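# Bend a rod into an upright arch seated in two sockets

## Task

Shape the rod into an arch that stands upright, with one of its ends seated in each of the board's two sockets.

## Robot and tools

Robot: two arms, left_arm and right_arm, each with a parallel two-finger gripper. In the scene frame the origin sits at table height, halfway between the nominal arm bases. +z points up, +x points out over the table, and left_arm is on the +y side. Image left and right do not match the arm names. The calibrated bases are: left_arm at (+0.004, +0.262, 0) m with quat_wxyz (+1.000, 0, 0, +0.020), and right_arm at (-0.024, -0.249, 0) m with quat_wxyz (+1.000, 0, 0, -0.003). A camera stand is fixed behind the arms.

Frames: every hand pose, velocity, target and wrist-camera pose is given in that arm's own base frame. The fixed cameras and the table use the scene frame. A gripper's fingers point along its +z axis and spread along its y axis. end_effector_position is the point between the pads, roughly 1 cm short of the fingertips. Printed poses can be wrong by a few cm, more when the arm is stretched.

execute_actions(actions, cameras): actions holds up to 15 actions, run in order. Each action is up to 15 rows, and each row is one 1/30 s step. A short action repeats its final row until 15 steps are filled. Each row is a single list of 14 numbers covering both arms, each in [-1, 1]: dx, dy, dz, rx, ry, rz, opening for left_arm, then the same seven for right_arm. Always send all 14, even when one arm is idle. dx..rz are offsets, not poses. They are measured along that arm's base axes from its Hand target as it stood when the action began, and every row counts from that same start point. Scale: 1.0 = 0.6 m of travel or 180 degrees of turn. rx, ry, rz together form a rotation vector about the Hand target's position. Resending the same offset moves the arm further. Six zeros re-request the current Hand target. opening is absolute: +1 is fully open (0.094 m) and -1 is closed. Sending 0 there is a real command, so repeat the present opening to keep it. cameras: names, ["all"], or []. An unknown name rejects the whole call. An empty actions list returns images and the full status.

move(target, speed, blend, opening_speed, grip_force, blocking, cameras): target is either one 14-number row laid out as above or a list of up to 15 rows. Every row is an offset from the Hand targets at the start of the move, never from the previous row. The gripper follows a straight line and does not avoid obstacles or the other arm. speed is in m/s, from 0.002 to 2.9, default 0.25. Turning is capped at twice that value in rad/s. It is one number or one per target. blend, in m, rounds corners between list targets; 0 stops at each. opening_speed sets how fast the opening changes, in scale units per second, at least 0.2. Use it for gentle closing. grip_force is the per-pad limit in newtons, 10 to 50. It persists once set, and lower values close more slowly. blocking=false returns after about 0.5 s while the move keeps running. The move: line reports the outcome (done, off_target, moving, held, fault) and any limits (paced = pose clipped, held = steps withheld). done means at rest within 10 mm and 2 degrees. Neither done nor off_target says anything about contact.

wait(seconds 0 to 10): lets the scene run while holding the last commands. stop(): brakes a running move, which needs some distance to stop. zoom_image(camera, region=[x0,y0,x1,y1]): shows a closer view of the latest image from cam_high, cam_low, cam_left_wrist or cam_right_wrist, at most 504 px per side. All four are 504x504. finished_scene(scene): ends the current scene by its number and cannot be undone. Use it only once the arch holds by itself with the grippers released.

Results: Hand target is the last commanded pose after clipping, and the next offsets count from it. The gripper often stops short of it. If a zero action does not close the gap, send the missing distance as an offset. Each step clips orientation to within 40 degrees of the measured one. grip_measured uses the opening scale. With the fingers empty it can read up to 2.5 mm wide. On a hard part under full squeeze it reads a few mm narrower, and narrower still on a thin round rod. grip_effort_nm is a smoothed motor effort, negative when closing, and can stay off zero while at rest. Joint torques follow joint order and include the arm's weight. The first three wrap at ±28 N m. A "within noise" joint-velocity line means the arm is still. Joint ranges (rad): waist -2.618..3.054, shoulder 0..3.142, elbow 0..3.142 (straight at 2.901), wrist pitch ±1.571, wrist yaw ±1.571, wrist roll ±2.094.

Cautions: keep the grippers, their housings and wrist cameras from touching each other. The clearance check will not catch this, and a moderate clash or a pinch of the other arm's fingers can fail the scene. Never let the rod drop, leave the table or be released while moving. Avoid fast contact and deep targets past a contact, since both push hard. A pressed arm keeps pushing until commanded back. Keep paths away from an arm's own base. Watch for MOTOR HOT: long stretched holds or pushing toward unreachable poses heat motors, and overheating folds the arm away for good. Small moves may fail or drift, so check the pose and tilt after each one. The rod may get nudged occasionally.

Each tool is called after "Emit:" as name(argument=value, ...), one argument or row to a line, values as JSON.

## Session

Emit:
execute_actions(
  actions=[],
)

Scene clock: 0.00 s.
left_arm: end_effector_position=(+0.3869, +0.0404, +0.1009) grip_measured=+1.000 grip_effort_nm=n/a end_effector_quat_wxyz=(+0.601, -0.116, +0.787, +0.082) | right_arm: end_effector_position=(+0.4007, -0.0234, +0.1240) grip_measured=+1.000 grip_effort_nm=n/a end_effector_quat_wxyz=(+0.613, +0.074, +0.782, -0.085)
Joint positions: left_arm=[-0.027 1.552 0.328 0.944 -0.297 -0.094 0.094] | right_arm=[0.066 1.509 0.392 0.869 0.29 0.029 0.094]
Joint velocities: within noise
Joint torques (N m): no reading
Heat: left arm: 39 °C; right arm: 35 °C.
Hand target: left_arm +0.3906, +0.0407, +0.1117; +0.614, -0.118, +0.776, +0.080 | right_arm +0.4017, -0.0232, +0.1262; +0.614, +0.074, +0.781, -0.085
Tool commands: left_gripper/opening=+1.0 right_gripper/opening=+1.0

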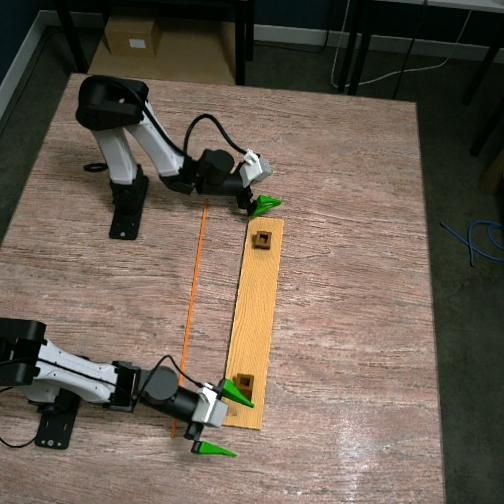

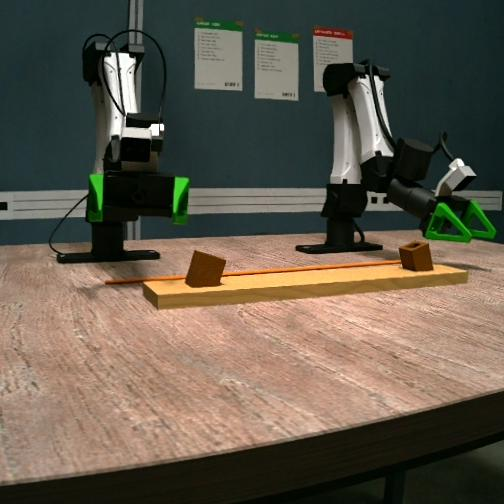

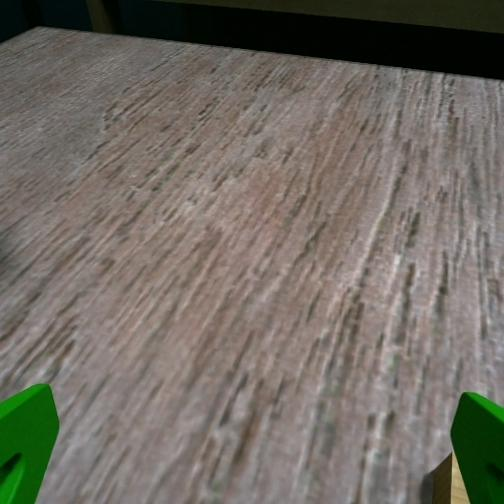

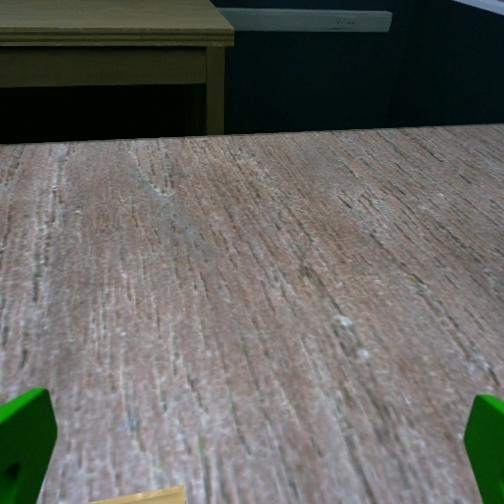

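Emit:
zoom_image(
  camera="cam_low",
  region=[90, 220, 290, 320],
)

Emit:
zoom_image(
  camera="cam_low",
  region=[340, 200, 500, 300],
)

Emit:
zoom_image(
  camera="cam_high",
  region=[150, 180, 310, 340],
)

Emit:
zoom_image(
  camera="cam_high",
  region=[150, 320, 310, 480],
)

Scaled by 2.520 from the camera's 504x504 image, which has a finer 720x720 frame.

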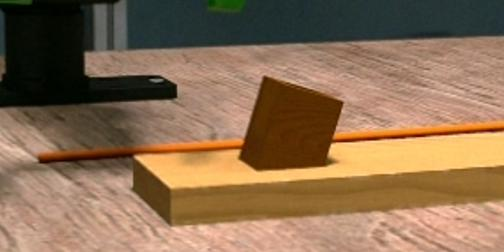

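Scaled by 3.150 from the camera's 504x504 image, which has a finer 720x720 frame.

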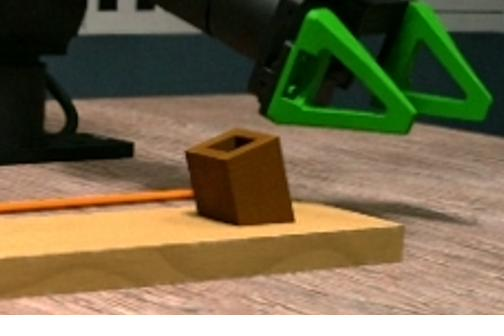

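Scaled by 3.150 from the camera's 504x504 image, which has a finer 720x720 frame.

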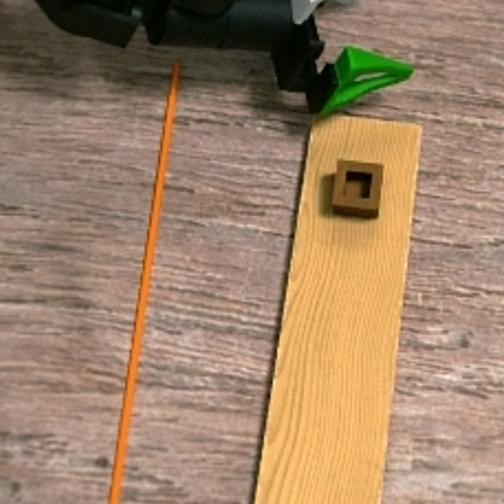

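Scaled by 3.150 from the camera's 504x504 image, which has a finer 720x720 frame.

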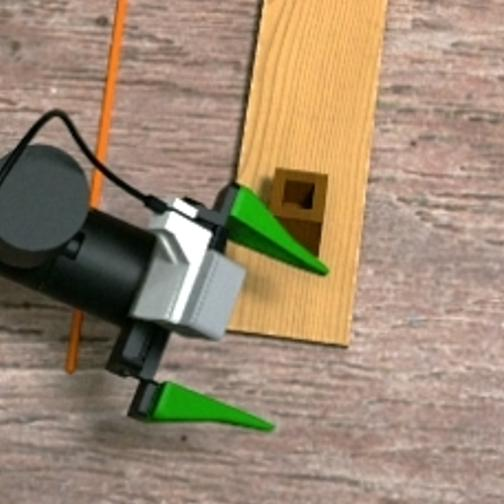

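Emit:
move(
  target=[-0.05,-0.15,0.18,-0.357,0.274,0.338,0,-0.036,0.12,0.157,0.364,0.276,-0.369,0],
  cameras=["all"],
)

Scene clock: 29.80 s.
left_arm: end_effector_position=(+0.3712, -0.0526, +0.2064) grip_measured=+0.002 grip_effort_nm=-0.07 end_effector_quat_wxyz=(-0.054, +0.694, -0.715, +0.062) | right_arm: end_effector_position=(+0.3795, +0.0500, +0.2124) grip_measured=+0.003 grip_effort_nm=-0.14 end_effector_quat_wxyz=(+0.050, +0.698, +0.712, +0.057)
Joint positions: left_arm=[-0.145 1.867 1.971 -1.511 -0.01 -1.686 0.047] | right_arm=[0.135 1.928 2.082 -1.573 0.009 1.686 0.047]
Joint torques (N m): left_arm=[1.06 -9.32 7.88 0.03 0.21 -0.24] | right_arm=[-0.39 -11.15 9.28 0.46 0.09 0.19]
Heat: left arm: 41 °C; right arm: 41 °C.
Hand target: left_arm +0.3607, -0.0493, +0.2196; -0.002, +0.706, -0.708, +0.000 | right_arm +0.3801, +0.0488, +0.2204; -0.001, +0.708, +0.706, -0.001
Off the commanded pose: left_arm 0.017 m, 9 deg | right_arm 0.008 m, 9 deg.
joint sent to its limit (left arm) — joint 4 (wrist pitch), lower limit. The joint targets are off in orientation, not in position.
joint sent to its limit (right arm) — joint 4 (wrist pitch), lower limit. The joint targets are off in orientation, not in position.
move: off_target (left_arm, right_arm)

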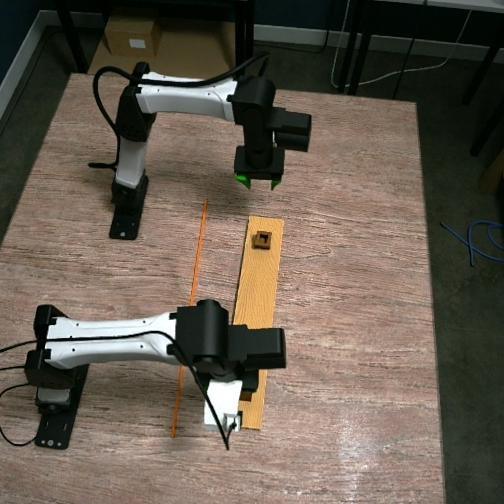

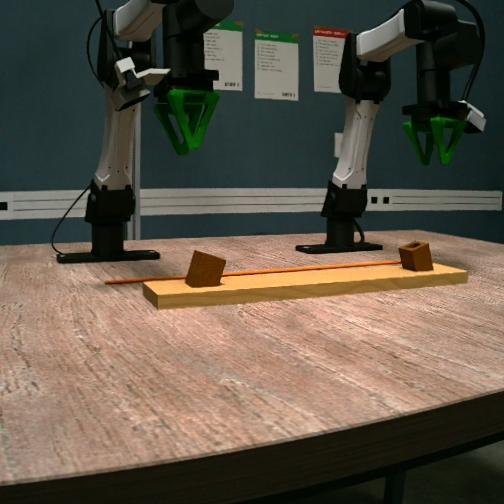

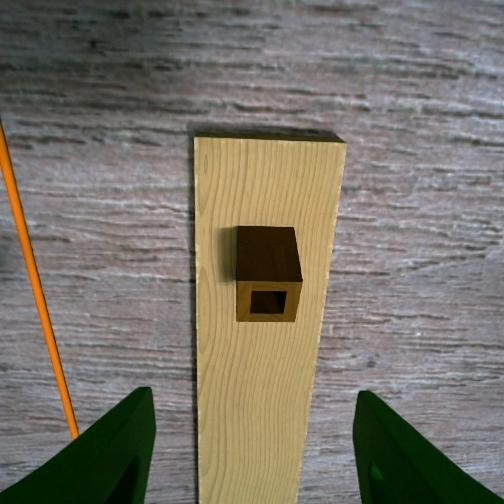

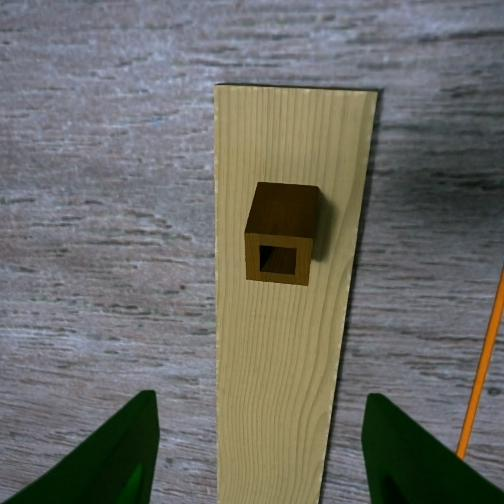

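Emit:
move(
  target=[-0.10,0,-0.13,0,0,0,0,-0.12,0,-0.13,0,0,0,0],
  cameras=["all"],
)

Scene clock: 36.47 s.
left_arm: end_effector_position=(+0.3033, -0.0466, +0.1321) grip_measured=+0.002 grip_effort_nm=-0.07 end_effector_quat_wxyz=(+0.005, +0.702, -0.712, -0.013) | right_arm: end_effector_position=(+0.3102, +0.0458, +0.1372) grip_measured=+0.003 grip_effort_nm=-0.14 end_effector_quat_wxyz=(-0.007, +0.706, +0.708, -0.014)
Joint positions: left_arm=[-0.156 1.729 1.511 -1.381 -0.007 -1.713 0.047] | right_arm=[0.15 1.759 1.568 -1.411 0.005 1.716 0.047]
Joint torques (N m): left_arm=[-0.24 -9.33 5.33 0.2 0.18 -0.26] | right_arm=[0.73 -12.59 5.22 0.39 0.06 0.17]
Heat: left arm: 42 °C; right arm: 39 °C.
Hand target: left_arm +0.3007, -0.0493, +0.1417; -0.002, +0.706, -0.708, +0.000 | right_arm +0.3081, +0.0488, +0.1423; -0.001, +0.708, +0.706, -0.001
Off the commanded pose: left_arm 0.010 m, 2 deg | right_arm 0.006 m, 2 deg.
move: done

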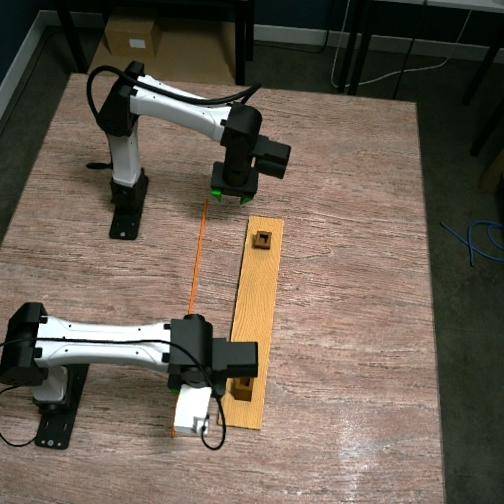

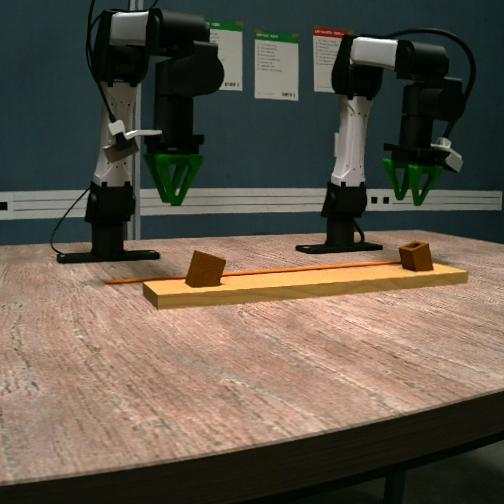

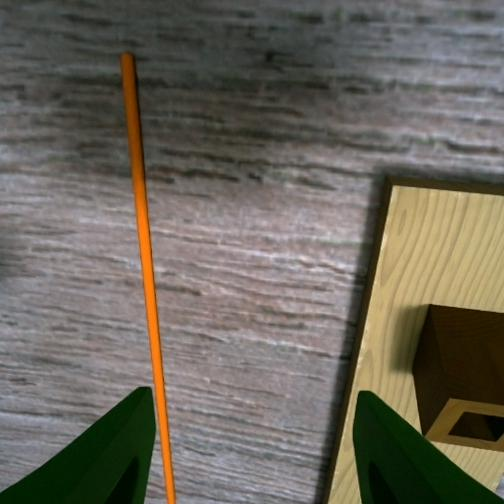

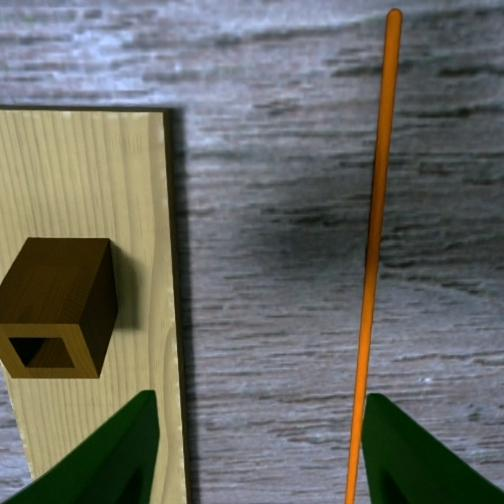

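Emit:
move(
  target=[-0.09,0,-0.085,0,0,0,0,-0.105,0,-0.085,0,0,0,0],
  cameras=["all"],
)

Scene clock: 39.30 s.
left_arm: end_effector_position=(+0.2481, -0.0472, +0.0852) grip_measured=+0.002 grip_effort_nm=-0.07 end_effector_quat_wxyz=(+0.003, +0.702, -0.712, -0.009) | right_arm: end_effector_position=(+0.2468, +0.0464, +0.0900) grip_measured=+0.003 grip_effort_nm=-0.14 end_effector_quat_wxyz=(-0.005, +0.706, +0.708, -0.011)
Joint positions: left_arm=[-0.191 1.529 1.113 -1.174 -0.005 -1.749 0.047] | right_arm=[0.188 1.525 1.129 -1.198 0.004 1.755 0.047]
Joint torques (N m): left_arm=[-0.24 -6.95 5.22 0.22 0.17 -0.27] | right_arm=[0.79 -9.1 5.14 0.45 0.07 0.15]
Heat: left arm: 42 °C; right arm: 39 °C.
Hand target: left_arm +0.2467, -0.0494, +0.0907; -0.002, +0.706, -0.708, +0.000 | right_arm +0.2450, +0.0487, +0.0913; -0.001, +0.708, +0.707, -0.001
Off the commanded pose: left_arm 0.006 m, 1 deg | right_arm 0.003 m, 1 deg.
move: done

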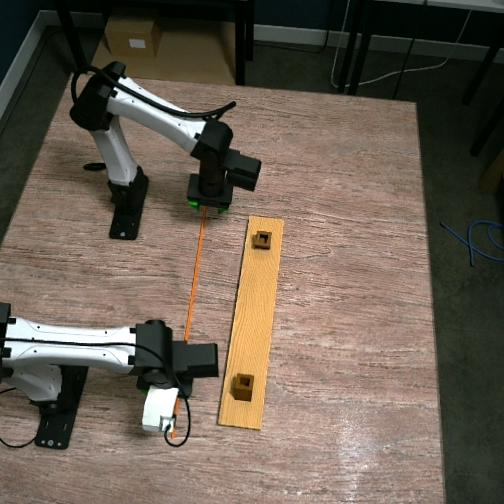

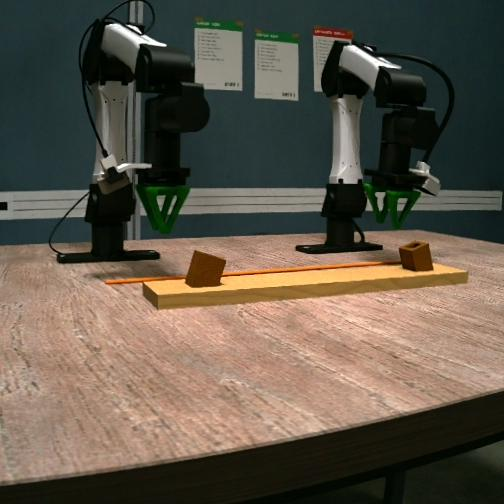

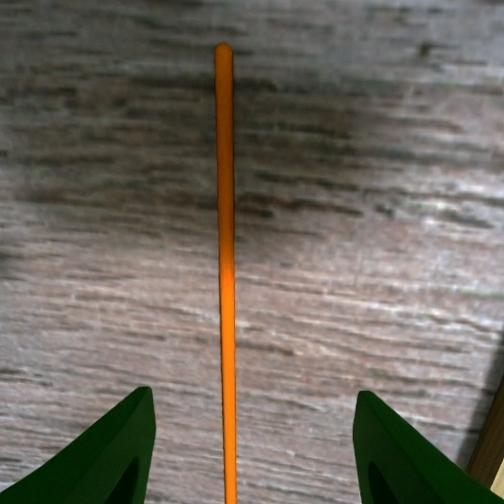

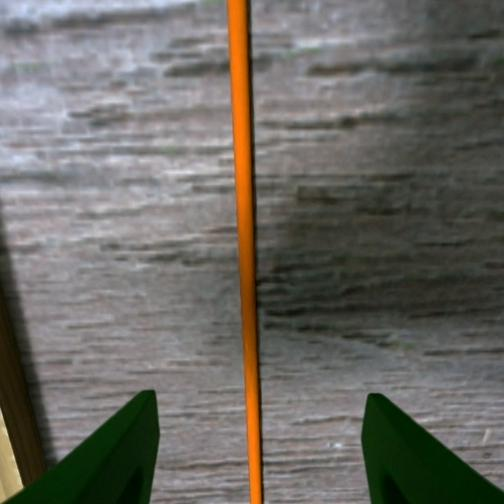

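Emit:
move(
  target=[-0.0217,0,-0.065,0.139,0,0,0.2,0.006,-0.05,-0.065,-0.139,0,0,0.2],
  cameras=["all"],
)

Scene clock: 44.53 s.
left_arm: end_effector_position=(+0.2351, -0.0528, +0.0517) grip_measured=+0.198 grip_effort_nm=0.12 end_effector_quat_wxyz=(-0.145, +0.688, -0.697, -0.142) | right_arm: end_effector_position=(+0.2503, +0.0193, +0.0593) grip_measured=+0.197 grip_effort_nm=0.13 end_effector_quat_wxyz=(+0.150, +0.692, +0.691, -0.145)
Joint positions: left_arm=[-0.481 1.659 1.044 -1.147 -0.364 -2.073 0.056] | right_arm=[0.348 1.64 1.054 -1.129 0.397 1.949 0.056]
Joint torques (N m): left_arm=[0.01 -4.6 4.86 -0.2 -0.26 -0.26] | right_arm=[0.66 -5.41 4.98 0.17 0.43 0.15]
Heat: left arm: 42 °C; right arm: 39 °C.
Hand target: left_arm +0.2336, -0.0493, +0.0517; -0.155, +0.689, -0.691, -0.153 | right_arm +0.2487, +0.0187, +0.0523; +0.152, +0.691, +0.689, -0.154
Off the commanded pose: left_arm 0.004 m, 2 deg | right_arm 0.007 m, 1 deg.
joint sent to its limit (left arm) — joint 6 (wrist roll), lower limit. The joint targets still meet the commanded pose.
move: done

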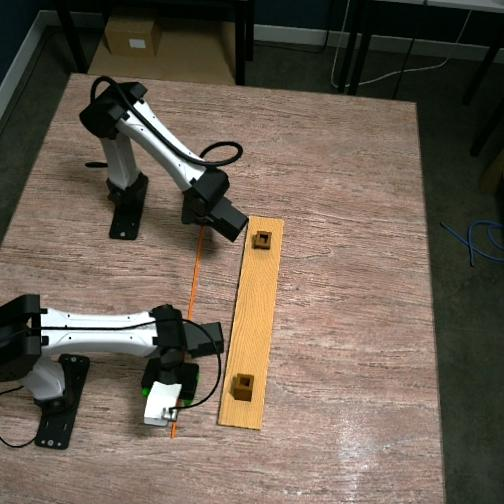

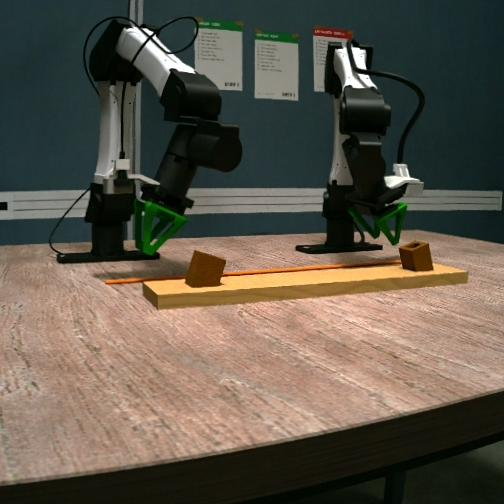

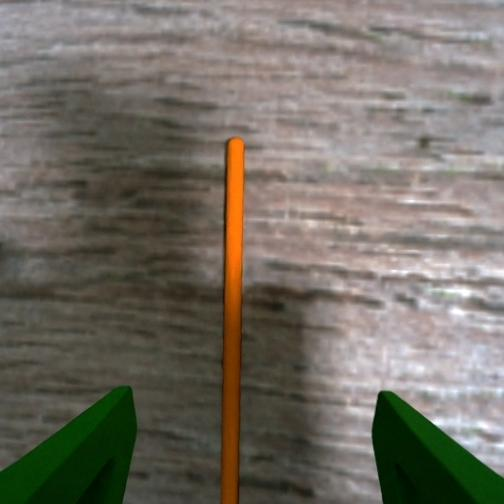

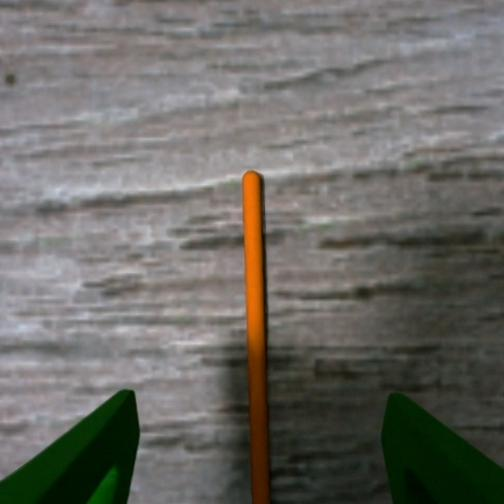

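Emit:
move(
  target=[-0.013,0,-0.045,0,0,0,0.2,0.005,0,-0.045,0,0,0,0.2],
  cameras=["all"],
)

Scene clock: 46.87 s.
left_arm: end_effector_position=(+0.2275, -0.0501, +0.0255) grip_measured=+0.198 grip_effort_nm=0.12 end_effector_quat_wxyz=(-0.145, +0.685, -0.699, -0.145) | right_arm: end_effector_position=(+0.2538, +0.0203, +0.0322) grip_measured=+0.197 grip_effort_nm=0.13 end_effector_quat_wxyz=(+0.151, +0.692, +0.691, -0.145)
Joint positions: left_arm=[-0.486 1.678 0.949 -1.039 -0.364 -2.074 0.056] | right_arm=[0.348 1.695 0.998 -1.018 0.399 1.949 0.056]
Joint torques (N m): left_arm=[-0.35 -4.6 4.46 -0.15 -0.17 -0.26] | right_arm=[0.39 -5.74 4.75 0.18 0.43 0.12]
Heat: left arm: 41 °C; right arm: 39 °C.
Hand target: left_arm +0.2259, -0.0493, +0.0247; -0.155, +0.689, -0.691, -0.153 | right_arm +0.2516, +0.0187, +0.0253; +0.152, +0.691, +0.689, -0.154
Off the commanded pose: left_arm 0.002 m, 2 deg | right_arm 0.007 m, 1 deg.
joint sent to its limit (left arm) — joint 6 (wrist roll), lower limit. The joint targets still meet the commanded pose.
move: done

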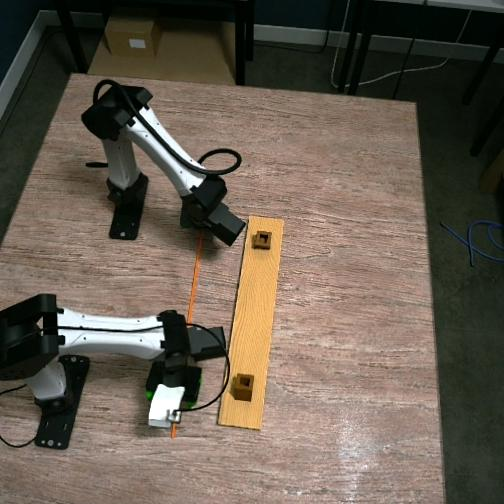

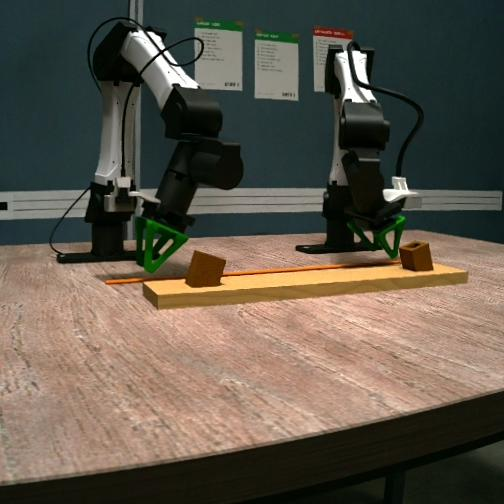

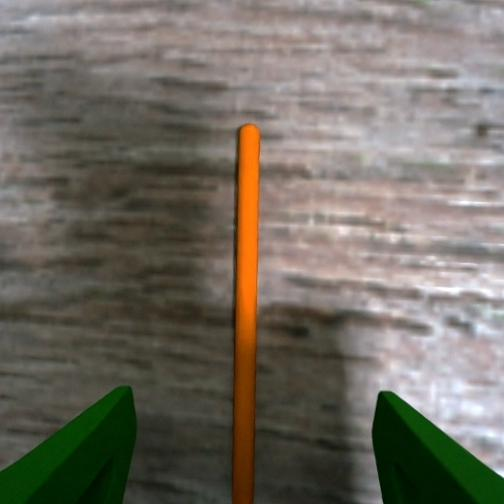

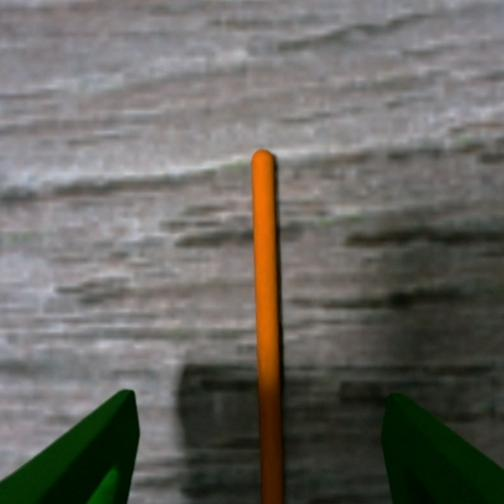

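Emit:
move(
  target=[-0.002,0,-0.018,0,0,0,0.0,0.004,0,-0.027,0,0,0,0.0],
  cameras=["all"],
  speed=0.05,
)

Scene clock: 50.77 s.
left_arm: end_effector_position=(+0.2268, -0.0498, +0.0152) grip_measured=+0.002 grip_effort_nm=-0.07 end_effector_quat_wxyz=(-0.145, +0.685, -0.699, -0.144) | right_arm: end_effector_position=(+0.2569, +0.0214, +0.0165) grip_measured=+0.003 grip_effort_nm=-0.15 end_effector_quat_wxyz=(+0.152, +0.692, +0.691, -0.144)
Joint positions: left_arm=[-0.486 1.695 0.921 -0.993 -0.364 -2.074 0.047] | right_arm=[0.348 1.734 0.973 -0.951 0.399 1.949 0.047]
Joint torques (N m): left_arm=[-0.42 -4.46 4.36 -0.13 -0.15 -0.25] | right_arm=[0.14 -5.83 4.49 0.14 0.43 0.1]
Heat: left arm: 41 °C; right arm: 39 °C.
Hand target: left_arm +0.2246, -0.0492, +0.0139; -0.155, +0.689, -0.691, -0.153 | right_arm +0.2541, +0.0187, +0.0091; +0.152, +0.691, +0.689, -0.154
Off the commanded pose: left_arm 0.003 m, 2 deg | right_arm 0.008 m, 1 deg.
joint sent to its limit (left arm) — joint 6 (wrist roll), lower limit. The joint targets still meet the commanded pose.
move: done

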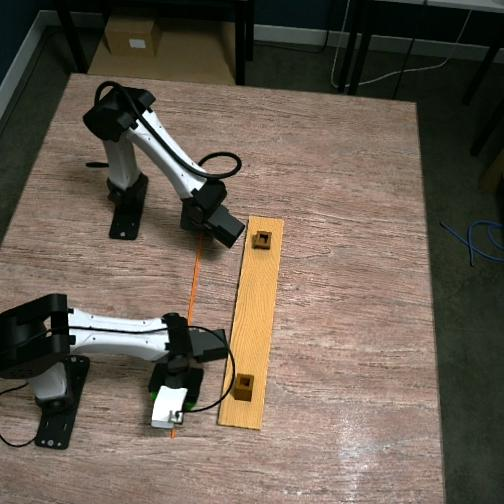

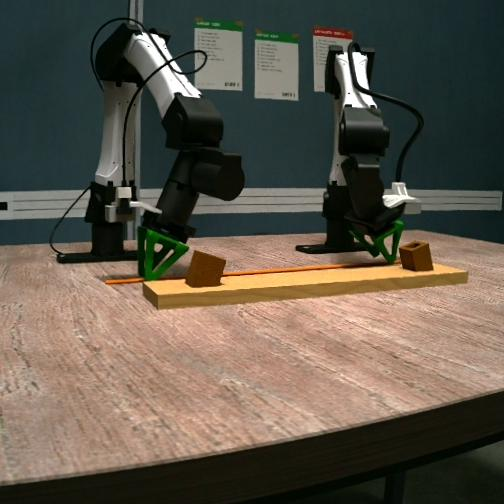

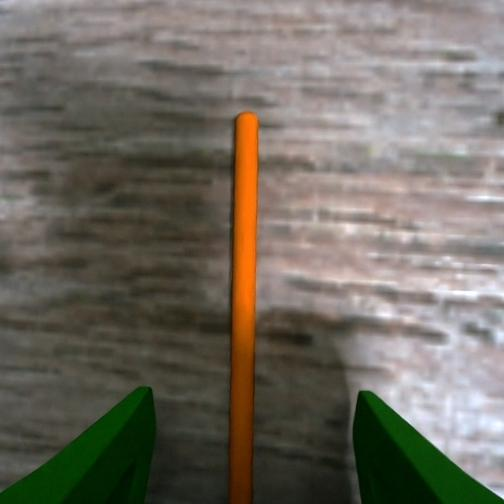

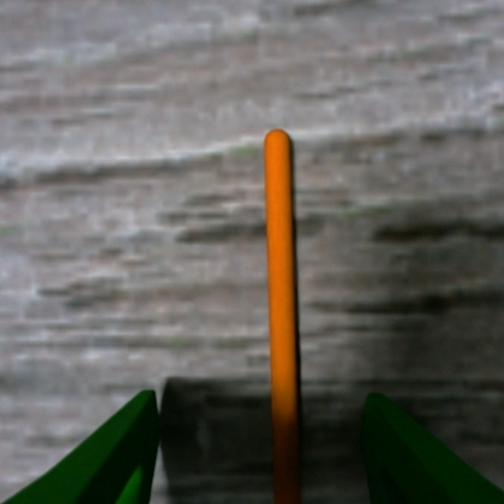

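Emit:
move(
  target=[
    [-0.007,0,-0.009,0,0,0,0.0,-0.012,0,-0.004,0,0,0,0.0],
    [-0.007,0,-0.009,0,0,0,-0.8,-0.012,0,-0.004,0,0,0,-0.8],
  ],
  cameras=["all"],
  opening_speed=0.4,
  speed=0.05,
)

Scene clock: 55.23 s.
left_arm: end_effector_position=(+0.2230, -0.0496, +0.0095) grip_measured=-0.798 grip_effort_nm=-0.07 end_effector_quat_wxyz=(-0.146, +0.683, -0.701, -0.144) | right_arm: end_effector_position=(+0.2515, +0.0184, +0.0126) grip_measured=-0.797 grip_effort_nm=-0.15 end_effector_quat_wxyz=(+0.154, +0.689, +0.691, -0.152)
Joint positions: left_arm=[-0.494 1.695 0.894 -0.968 -0.364 -2.075 0.009] | right_arm=[0.351 1.734 0.95 -0.942 0.409 1.952 0.01]
Joint velocities: left_arm=[within noise] | right_arm=[-0.012 -0.012 -0.007 -0.154 -0.022 -0.022 0]
Joint torques (N m): left_arm=[-0.35 -4.63 4.25 -0.16 -0.1 -0.24] | right_arm=[0.64 -7.39 3.62 0.18 0.32 0.16]
Heat: left arm: 41 °C; right arm: 39 °C.
Hand target: left_arm +0.2204, -0.0493, +0.0085; -0.155, +0.689, -0.691, -0.153 | right_arm +0.2468, +0.0187, +0.0067; +0.152, +0.691, +0.690, -0.154
Off the commanded pose: left_arm 0.003 m, 2 deg | right_arm 0.007 m, 0 deg.
joint sent to its limit (left arm) — joint 6 (wrist roll), lower limit. The joint targets still meet the commanded pose.
move: done

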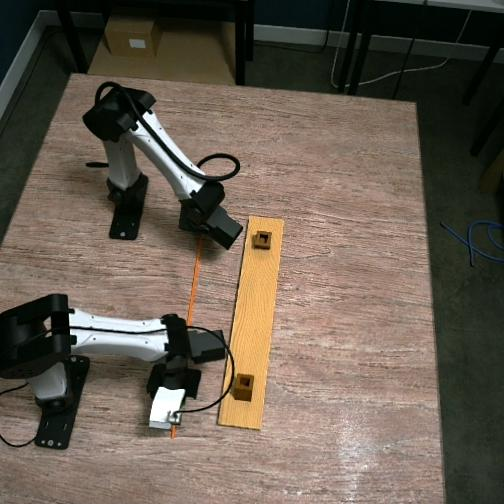

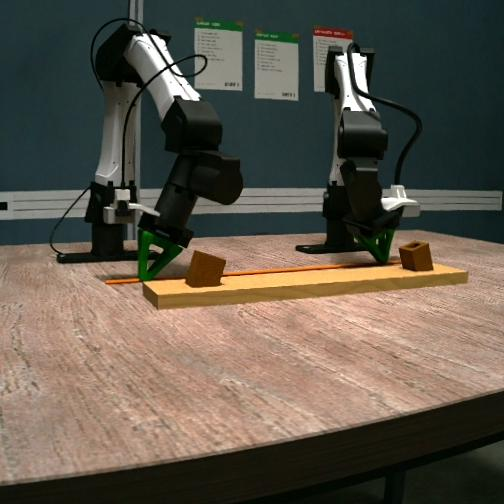

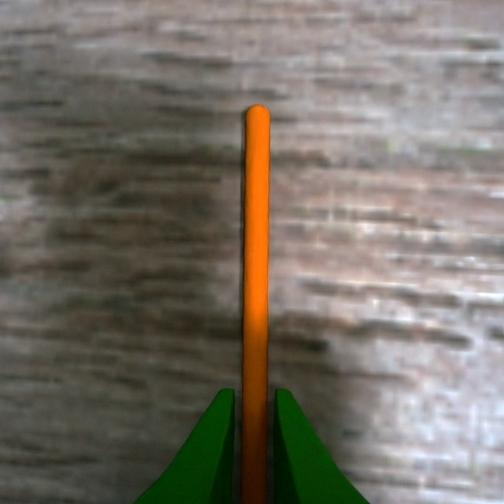

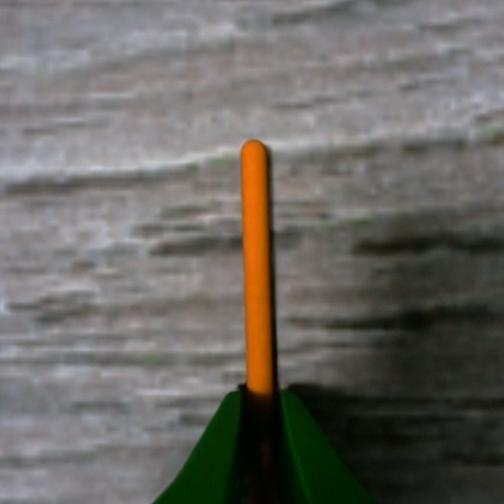

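Emit:
move(
  target=[
    [0,0,0,0,0,0,-0.8,0,0,-0.008,0,0,0,-0.8],
    [0,0,0,0,0,0,-1,0,0,-0.008,0,0,0,-1],
  ],
  cameras=["all"],
  opening_speed=0.2,
  speed=0.03,
)

Scene clock: 58.63 s.
left_arm: end_effector_position=(+0.2233, -0.0477, +0.0108) grip_measured=-0.996 grip_effort_nm=-0.18 end_effector_quat_wxyz=(-0.153, +0.680, -0.702, -0.148) | right_arm: end_effector_position=(+0.2517, +0.0171, +0.0122) grip_measured=-0.899 grip_effort_nm=-1.04 end_effector_quat_wxyz=(+0.160, +0.687, +0.692, -0.154)
Joint positions: left_arm=[-0.498 1.695 0.894 -0.973 -0.381 -2.075 0] | right_arm=[0.354 1.734 0.944 -0.936 0.422 1.952 0.005]
Joint torques (N m): left_arm=[-0.02 -4.62 4.21 -0.11 0.05 -0.26] | right_arm=[0.43 -6.35 3.26 0.32 0.22 0.17]
Heat: left arm: 41 °C; right arm: 39 °C.
Hand target: left_arm +0.2204, -0.0493, +0.0085; -0.155, +0.689, -0.691, -0.153 | right_arm +0.2468, +0.0188, +0.0019; +0.152, +0.691, +0.690, -0.154
Off the commanded pose: left_arm 0.004 m, 2 deg | right_arm 0.011 m, 1 deg.
joint sent to its limit (left arm) — joint 6 (wrist roll), lower limit. The joint targets still meet the commanded pose.
move: off_target (right_arm); target 2's new opening was sent with right_arm's hand 0.011 m and 1 deg from that target

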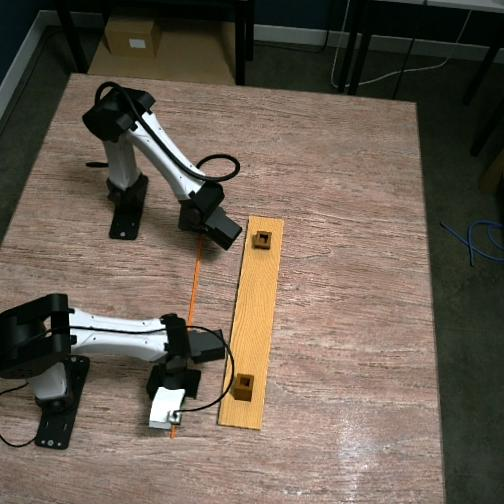

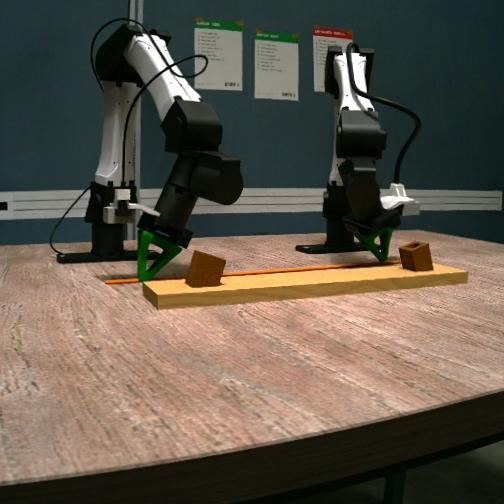

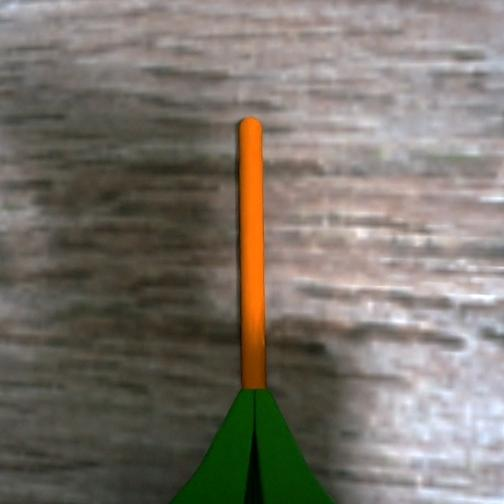

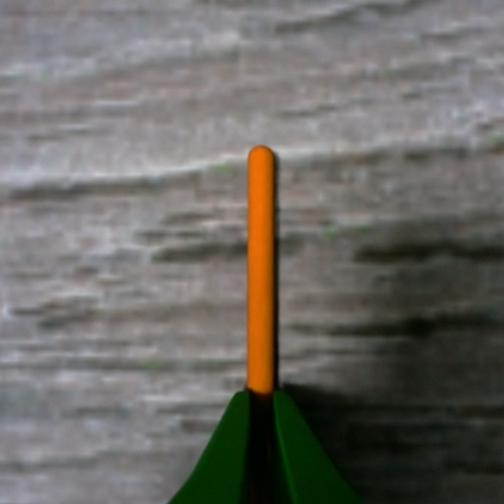

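Emit:
move(
  target=[
    [0,0,0,0,0,0,-0.5,0,0,0.0,0,0,0,-1],
    [0.002,0,-0.012,0,0,0,-0.5,0,0,0.0,0,0,0,-1],
    [0.002,0,-0.012,0,0,0,-1,0,0,0.0,0,0,0,-1],
  ],
  cameras=["cam_left_wrist","cam_right_wrist"],
  opening_speed=0.3,
  speed=0.03,
)

Scene clock: 64.30 s.
left_arm: end_effector_position=(+0.2276, -0.0506, +0.0066) grip_measured=-0.918 grip_effort_nm=-0.99 end_effector_quat_wxyz=(-0.155, +0.682, -0.701, -0.138) | right_arm: end_effector_position=(+0.2517, +0.0171, +0.0122) grip_measured=-0.899 grip_effort_nm=-1.04 end_effector_quat_wxyz=(+0.160, +0.687, +0.692, -0.154)
Joint positions: left_arm=[-0.498 1.703 0.89 -0.939 -0.378 -2.076 0.004] | right_arm=[0.354 1.734 0.944 -0.936 0.422 1.952 0.005]
Joint torques (N m): left_arm=[0.18 -3.7 3.77 -0.1 0.01 -0.22] | right_arm=[0.43 -6.35 3.25 0.32 0.21 0.16]
Heat: left arm: 41 °C; right arm: 39 °C.
Hand target: left_arm +0.2216, -0.0493, +0.0013; -0.155, +0.689, -0.691, -0.153 | right_arm +0.2469, +0.0188, +0.0020; +0.152, +0.691, +0.690, -0.154
Off the commanded pose: left_arm 0.008 m, 2 deg | right_arm 0.012 m, 1 deg.
joint sent to its limit (left arm) — joint 6 (wrist roll), lower limit. The joint targets still meet the commanded pose.
move: off_target (right_arm)
Images, in order (width x height): cam_left_wrist 504x504, cam_right_wrist 504x504.

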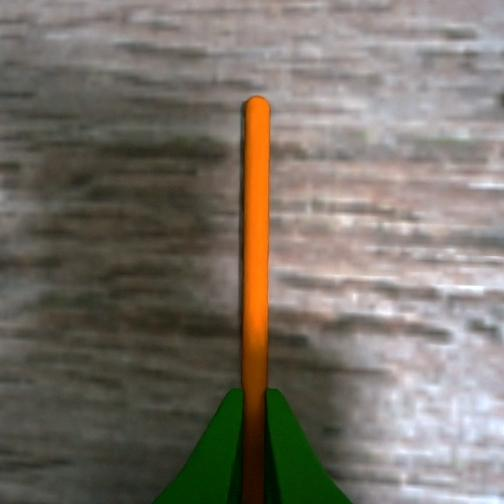

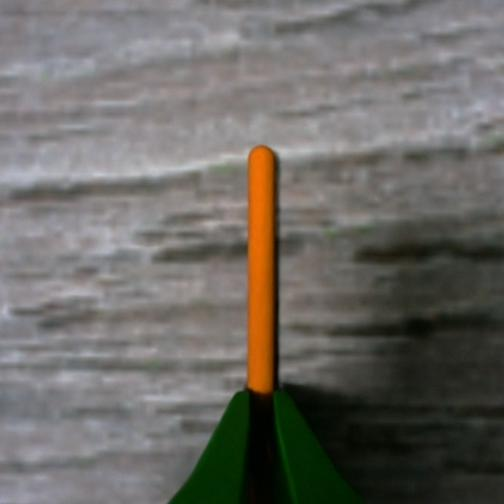

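Emit:
move(
  target=[0.06,0,0.3,0,0,0,-1,0.03,0,0.3,0,0,0,-1],
  cameras=["all"],
  speed=0.1,
)

Scene clock: 68.03 s.
left_arm: end_effector_position=(+0.2641, -0.0534, +0.1678) grip_measured=-0.918 grip_effort_nm=-1.01 end_effector_quat_wxyz=(-0.172, +0.684, -0.701, -0.107) | right_arm: end_effector_position=(+0.2649, +0.0162, +0.1703) grip_measured=-0.899 grip_effort_nm=-1.04 end_effector_quat_wxyz=(+0.162, +0.687, +0.691, -0.157)
Joint positions: left_arm=[-0.452 1.613 1.468 -1.517 -0.397 -2.018 0.004] | right_arm=[0.338 1.645 1.496 -1.576 0.43 1.937 0.005]
Joint torques (N m): left_arm=[0.73 -7.27 7.69 -0.4 -0.07 0.01] | right_arm=[-0.06 -10.28 9.11 -0.11 0.19 -0.07]
Heat: left arm: 41 °C; right arm: 40 °C.
Hand target: left_arm +0.2576, -0.0493, +0.1813; -0.155, +0.689, -0.691, -0.153 | right_arm +0.2648, +0.0188, +0.1820; +0.152, +0.691, +0.689, -0.154
Off the commanded pose: left_arm 0.016 m, 6 deg | right_arm 0.012 m, 1 deg.
joint sent to its limit (left arm) — joint 4 (wrist pitch), lower limit. The joint targets are off in orientation, not in position.
joint sent to its limit (right arm) — joint 4 (wrist pitch), lower limit. The joint targets still meet the commanded pose.
move: off_target (left_arm, right_arm)

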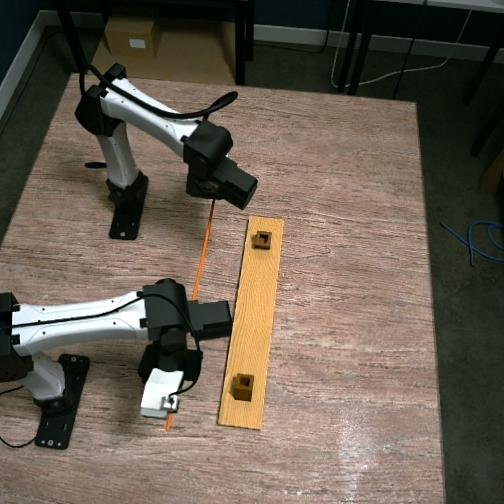

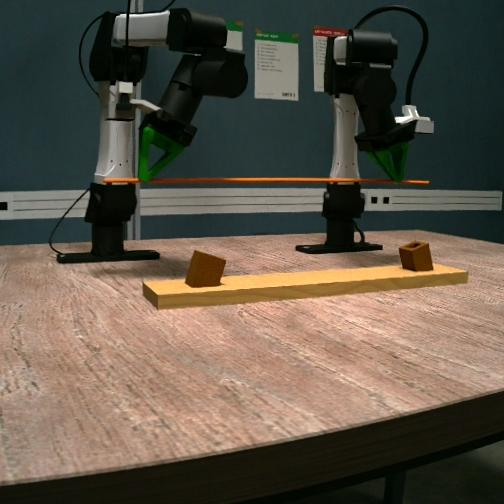

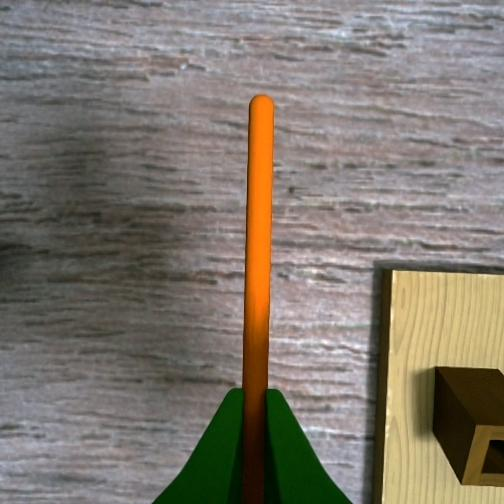

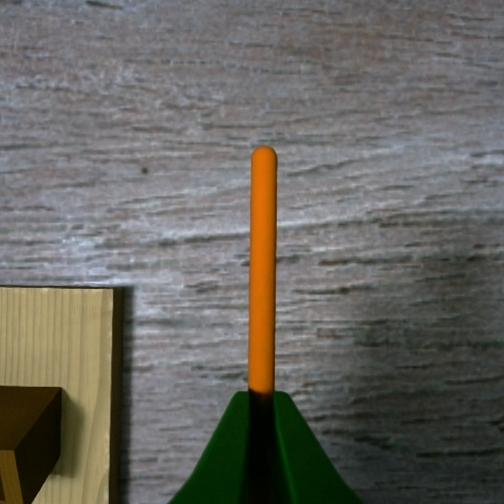

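Emit:
move(
  target=[0.204,0.03,-0.02,0,0,0,-1,0.219,0.044,-0.02,0,0,0,-1],
  cameras=["all"],
  speed=0.1,
)

Scene clock: 80.37 s.
left_arm: end_effector_position=(+0.3851, -0.0327, +0.1647) grip_measured=-0.918 grip_effort_nm=-1.00 end_effector_quat_wxyz=(-0.183, +0.688, -0.694, -0.108) | right_arm: end_effector_position=(+0.3909, +0.0408, +0.1731) grip_measured=-0.899 grip_effort_nm=-1.04 end_effector_quat_wxyz=(+0.189, +0.686, +0.693, -0.114)
Joint positions: left_arm=[-0.273 2.013 1.952 -1.516 -0.429 -1.836 0.004] | right_arm=[0.296 2.066 2.059 -1.586 0.445 1.862 0.005]
Joint torques (N m): left_arm=[0.42 -8.06 7.98 -0.25 -0.09 0] | right_arm=[0.09 -9.85 9.44 0.24 0.21 -0.06]
Heat: left arm: 42 °C; right arm: 41 °C.
Hand target: left_arm +0.3800, -0.0312, +0.1693; -0.155, +0.689, -0.691, -0.153 | right_arm +0.3963, +0.0452, +0.1698; +0.152, +0.691, +0.690, -0.154
Off the commanded pose: left_arm 0.007 m, 6 deg | right_arm 0.008 m, 6 deg.
joint sent to its limit (left arm) — joint 4 (wrist pitch), lower limit. The joint targets are off in orientation, not in position.
joint sent to its limit (right arm) — joint 4 (wrist pitch), lower limit. The joint targets are off in orientation, not in position.
move: off_target (left_arm, right_arm)

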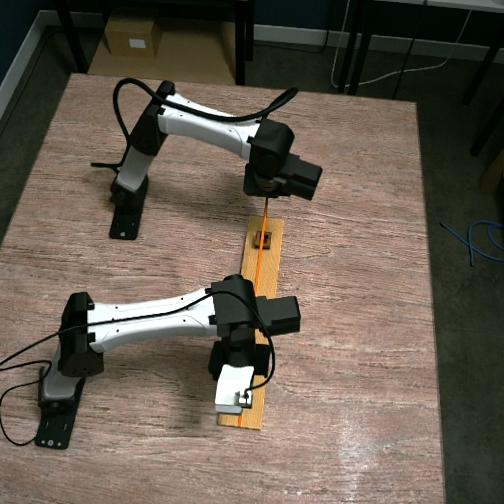

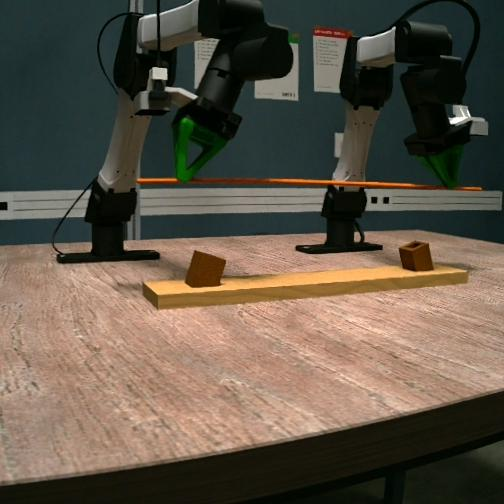

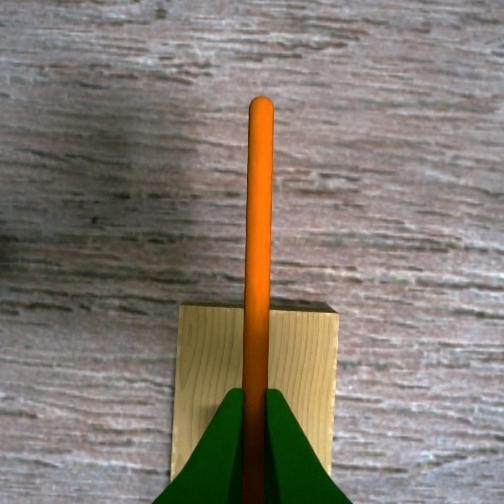

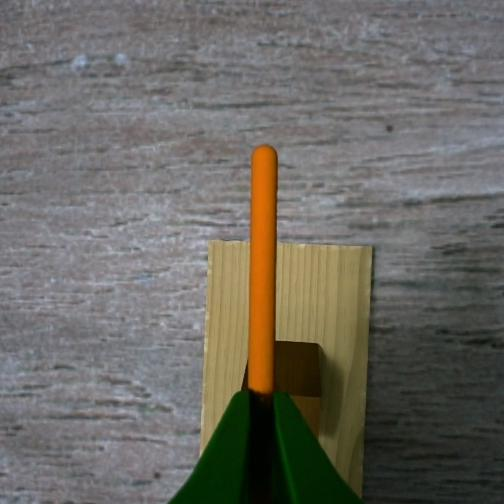

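Emit:
move(
  target=[
    [0,-0.0185,0,-0.111,0,0,-1,0,-0.0017,0,0.111,0,0,-1],
    [0,-0.041,0,-0.222,0,0,-1,0,0.021,0,0.222,0,0,-1],
  ],
  cameras=["all"],
  speed=0.12,
  blend=0.005,
)

Scene clock: 89.10 s.
left_arm: end_effector_position=(+0.3881, -0.0566, +0.1675) grip_measured=-0.996 grip_effort_nm=-0.17 end_effector_quat_wxyz=(+0.075, +0.701, -0.702, +0.101) | right_arm: end_effector_position=(+0.3917, +0.0582, +0.1726) grip_measured=-0.988 grip_effort_nm=-0.64 end_effector_quat_wxyz=(-0.086, +0.705, +0.698, +0.094)
Joint positions: left_arm=[-0.035 2.013 2.004 -1.515 0.249 -1.61 0] | right_arm=[0.037 2.066 2.104 -1.586 -0.254 1.62 0.001]
Joint torques (N m): left_arm=[0.84 -8.42 6.63 -0.09 0.37 0.07] | right_arm=[-0.24 -10.26 8.51 0.34 -0.11 -0.08]
Heat: left arm: 42 °C; right arm: 42 °C.
Hand target: left_arm +0.3800, -0.0559, +0.1694; +0.090, +0.700, -0.702, +0.092 | right_arm +0.3963, +0.0577, +0.1698; -0.093, +0.702, +0.701, +0.091
Off the commanded pose: left_arm 0.008 m, 2 deg | right_arm 0.005 m, 1 deg.
joint sent to its limit (right arm) — joint 4 (wrist pitch), lower limit. The joint targets still meet the commanded pose.
move: done

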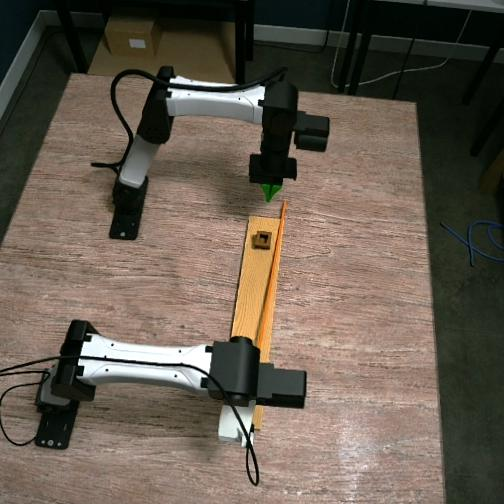

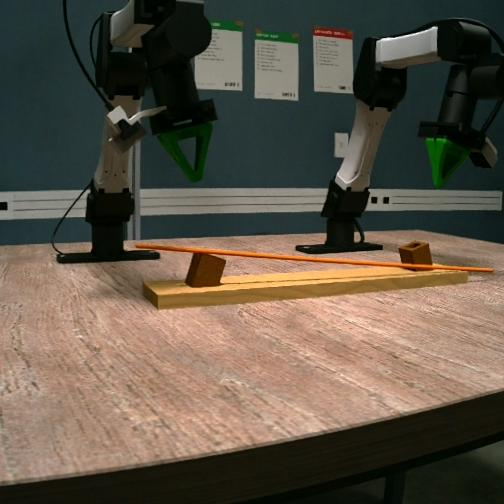

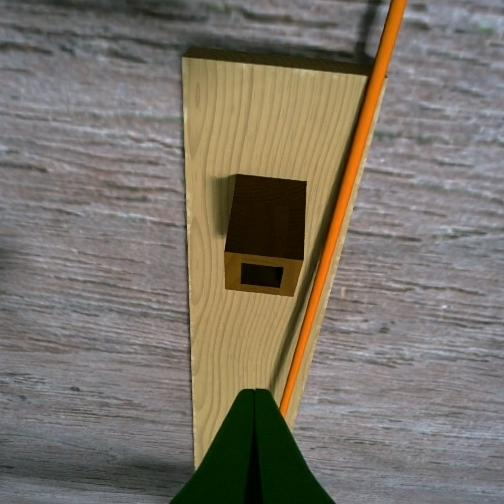

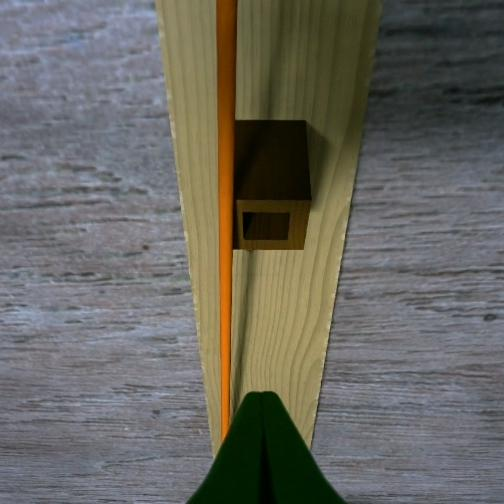

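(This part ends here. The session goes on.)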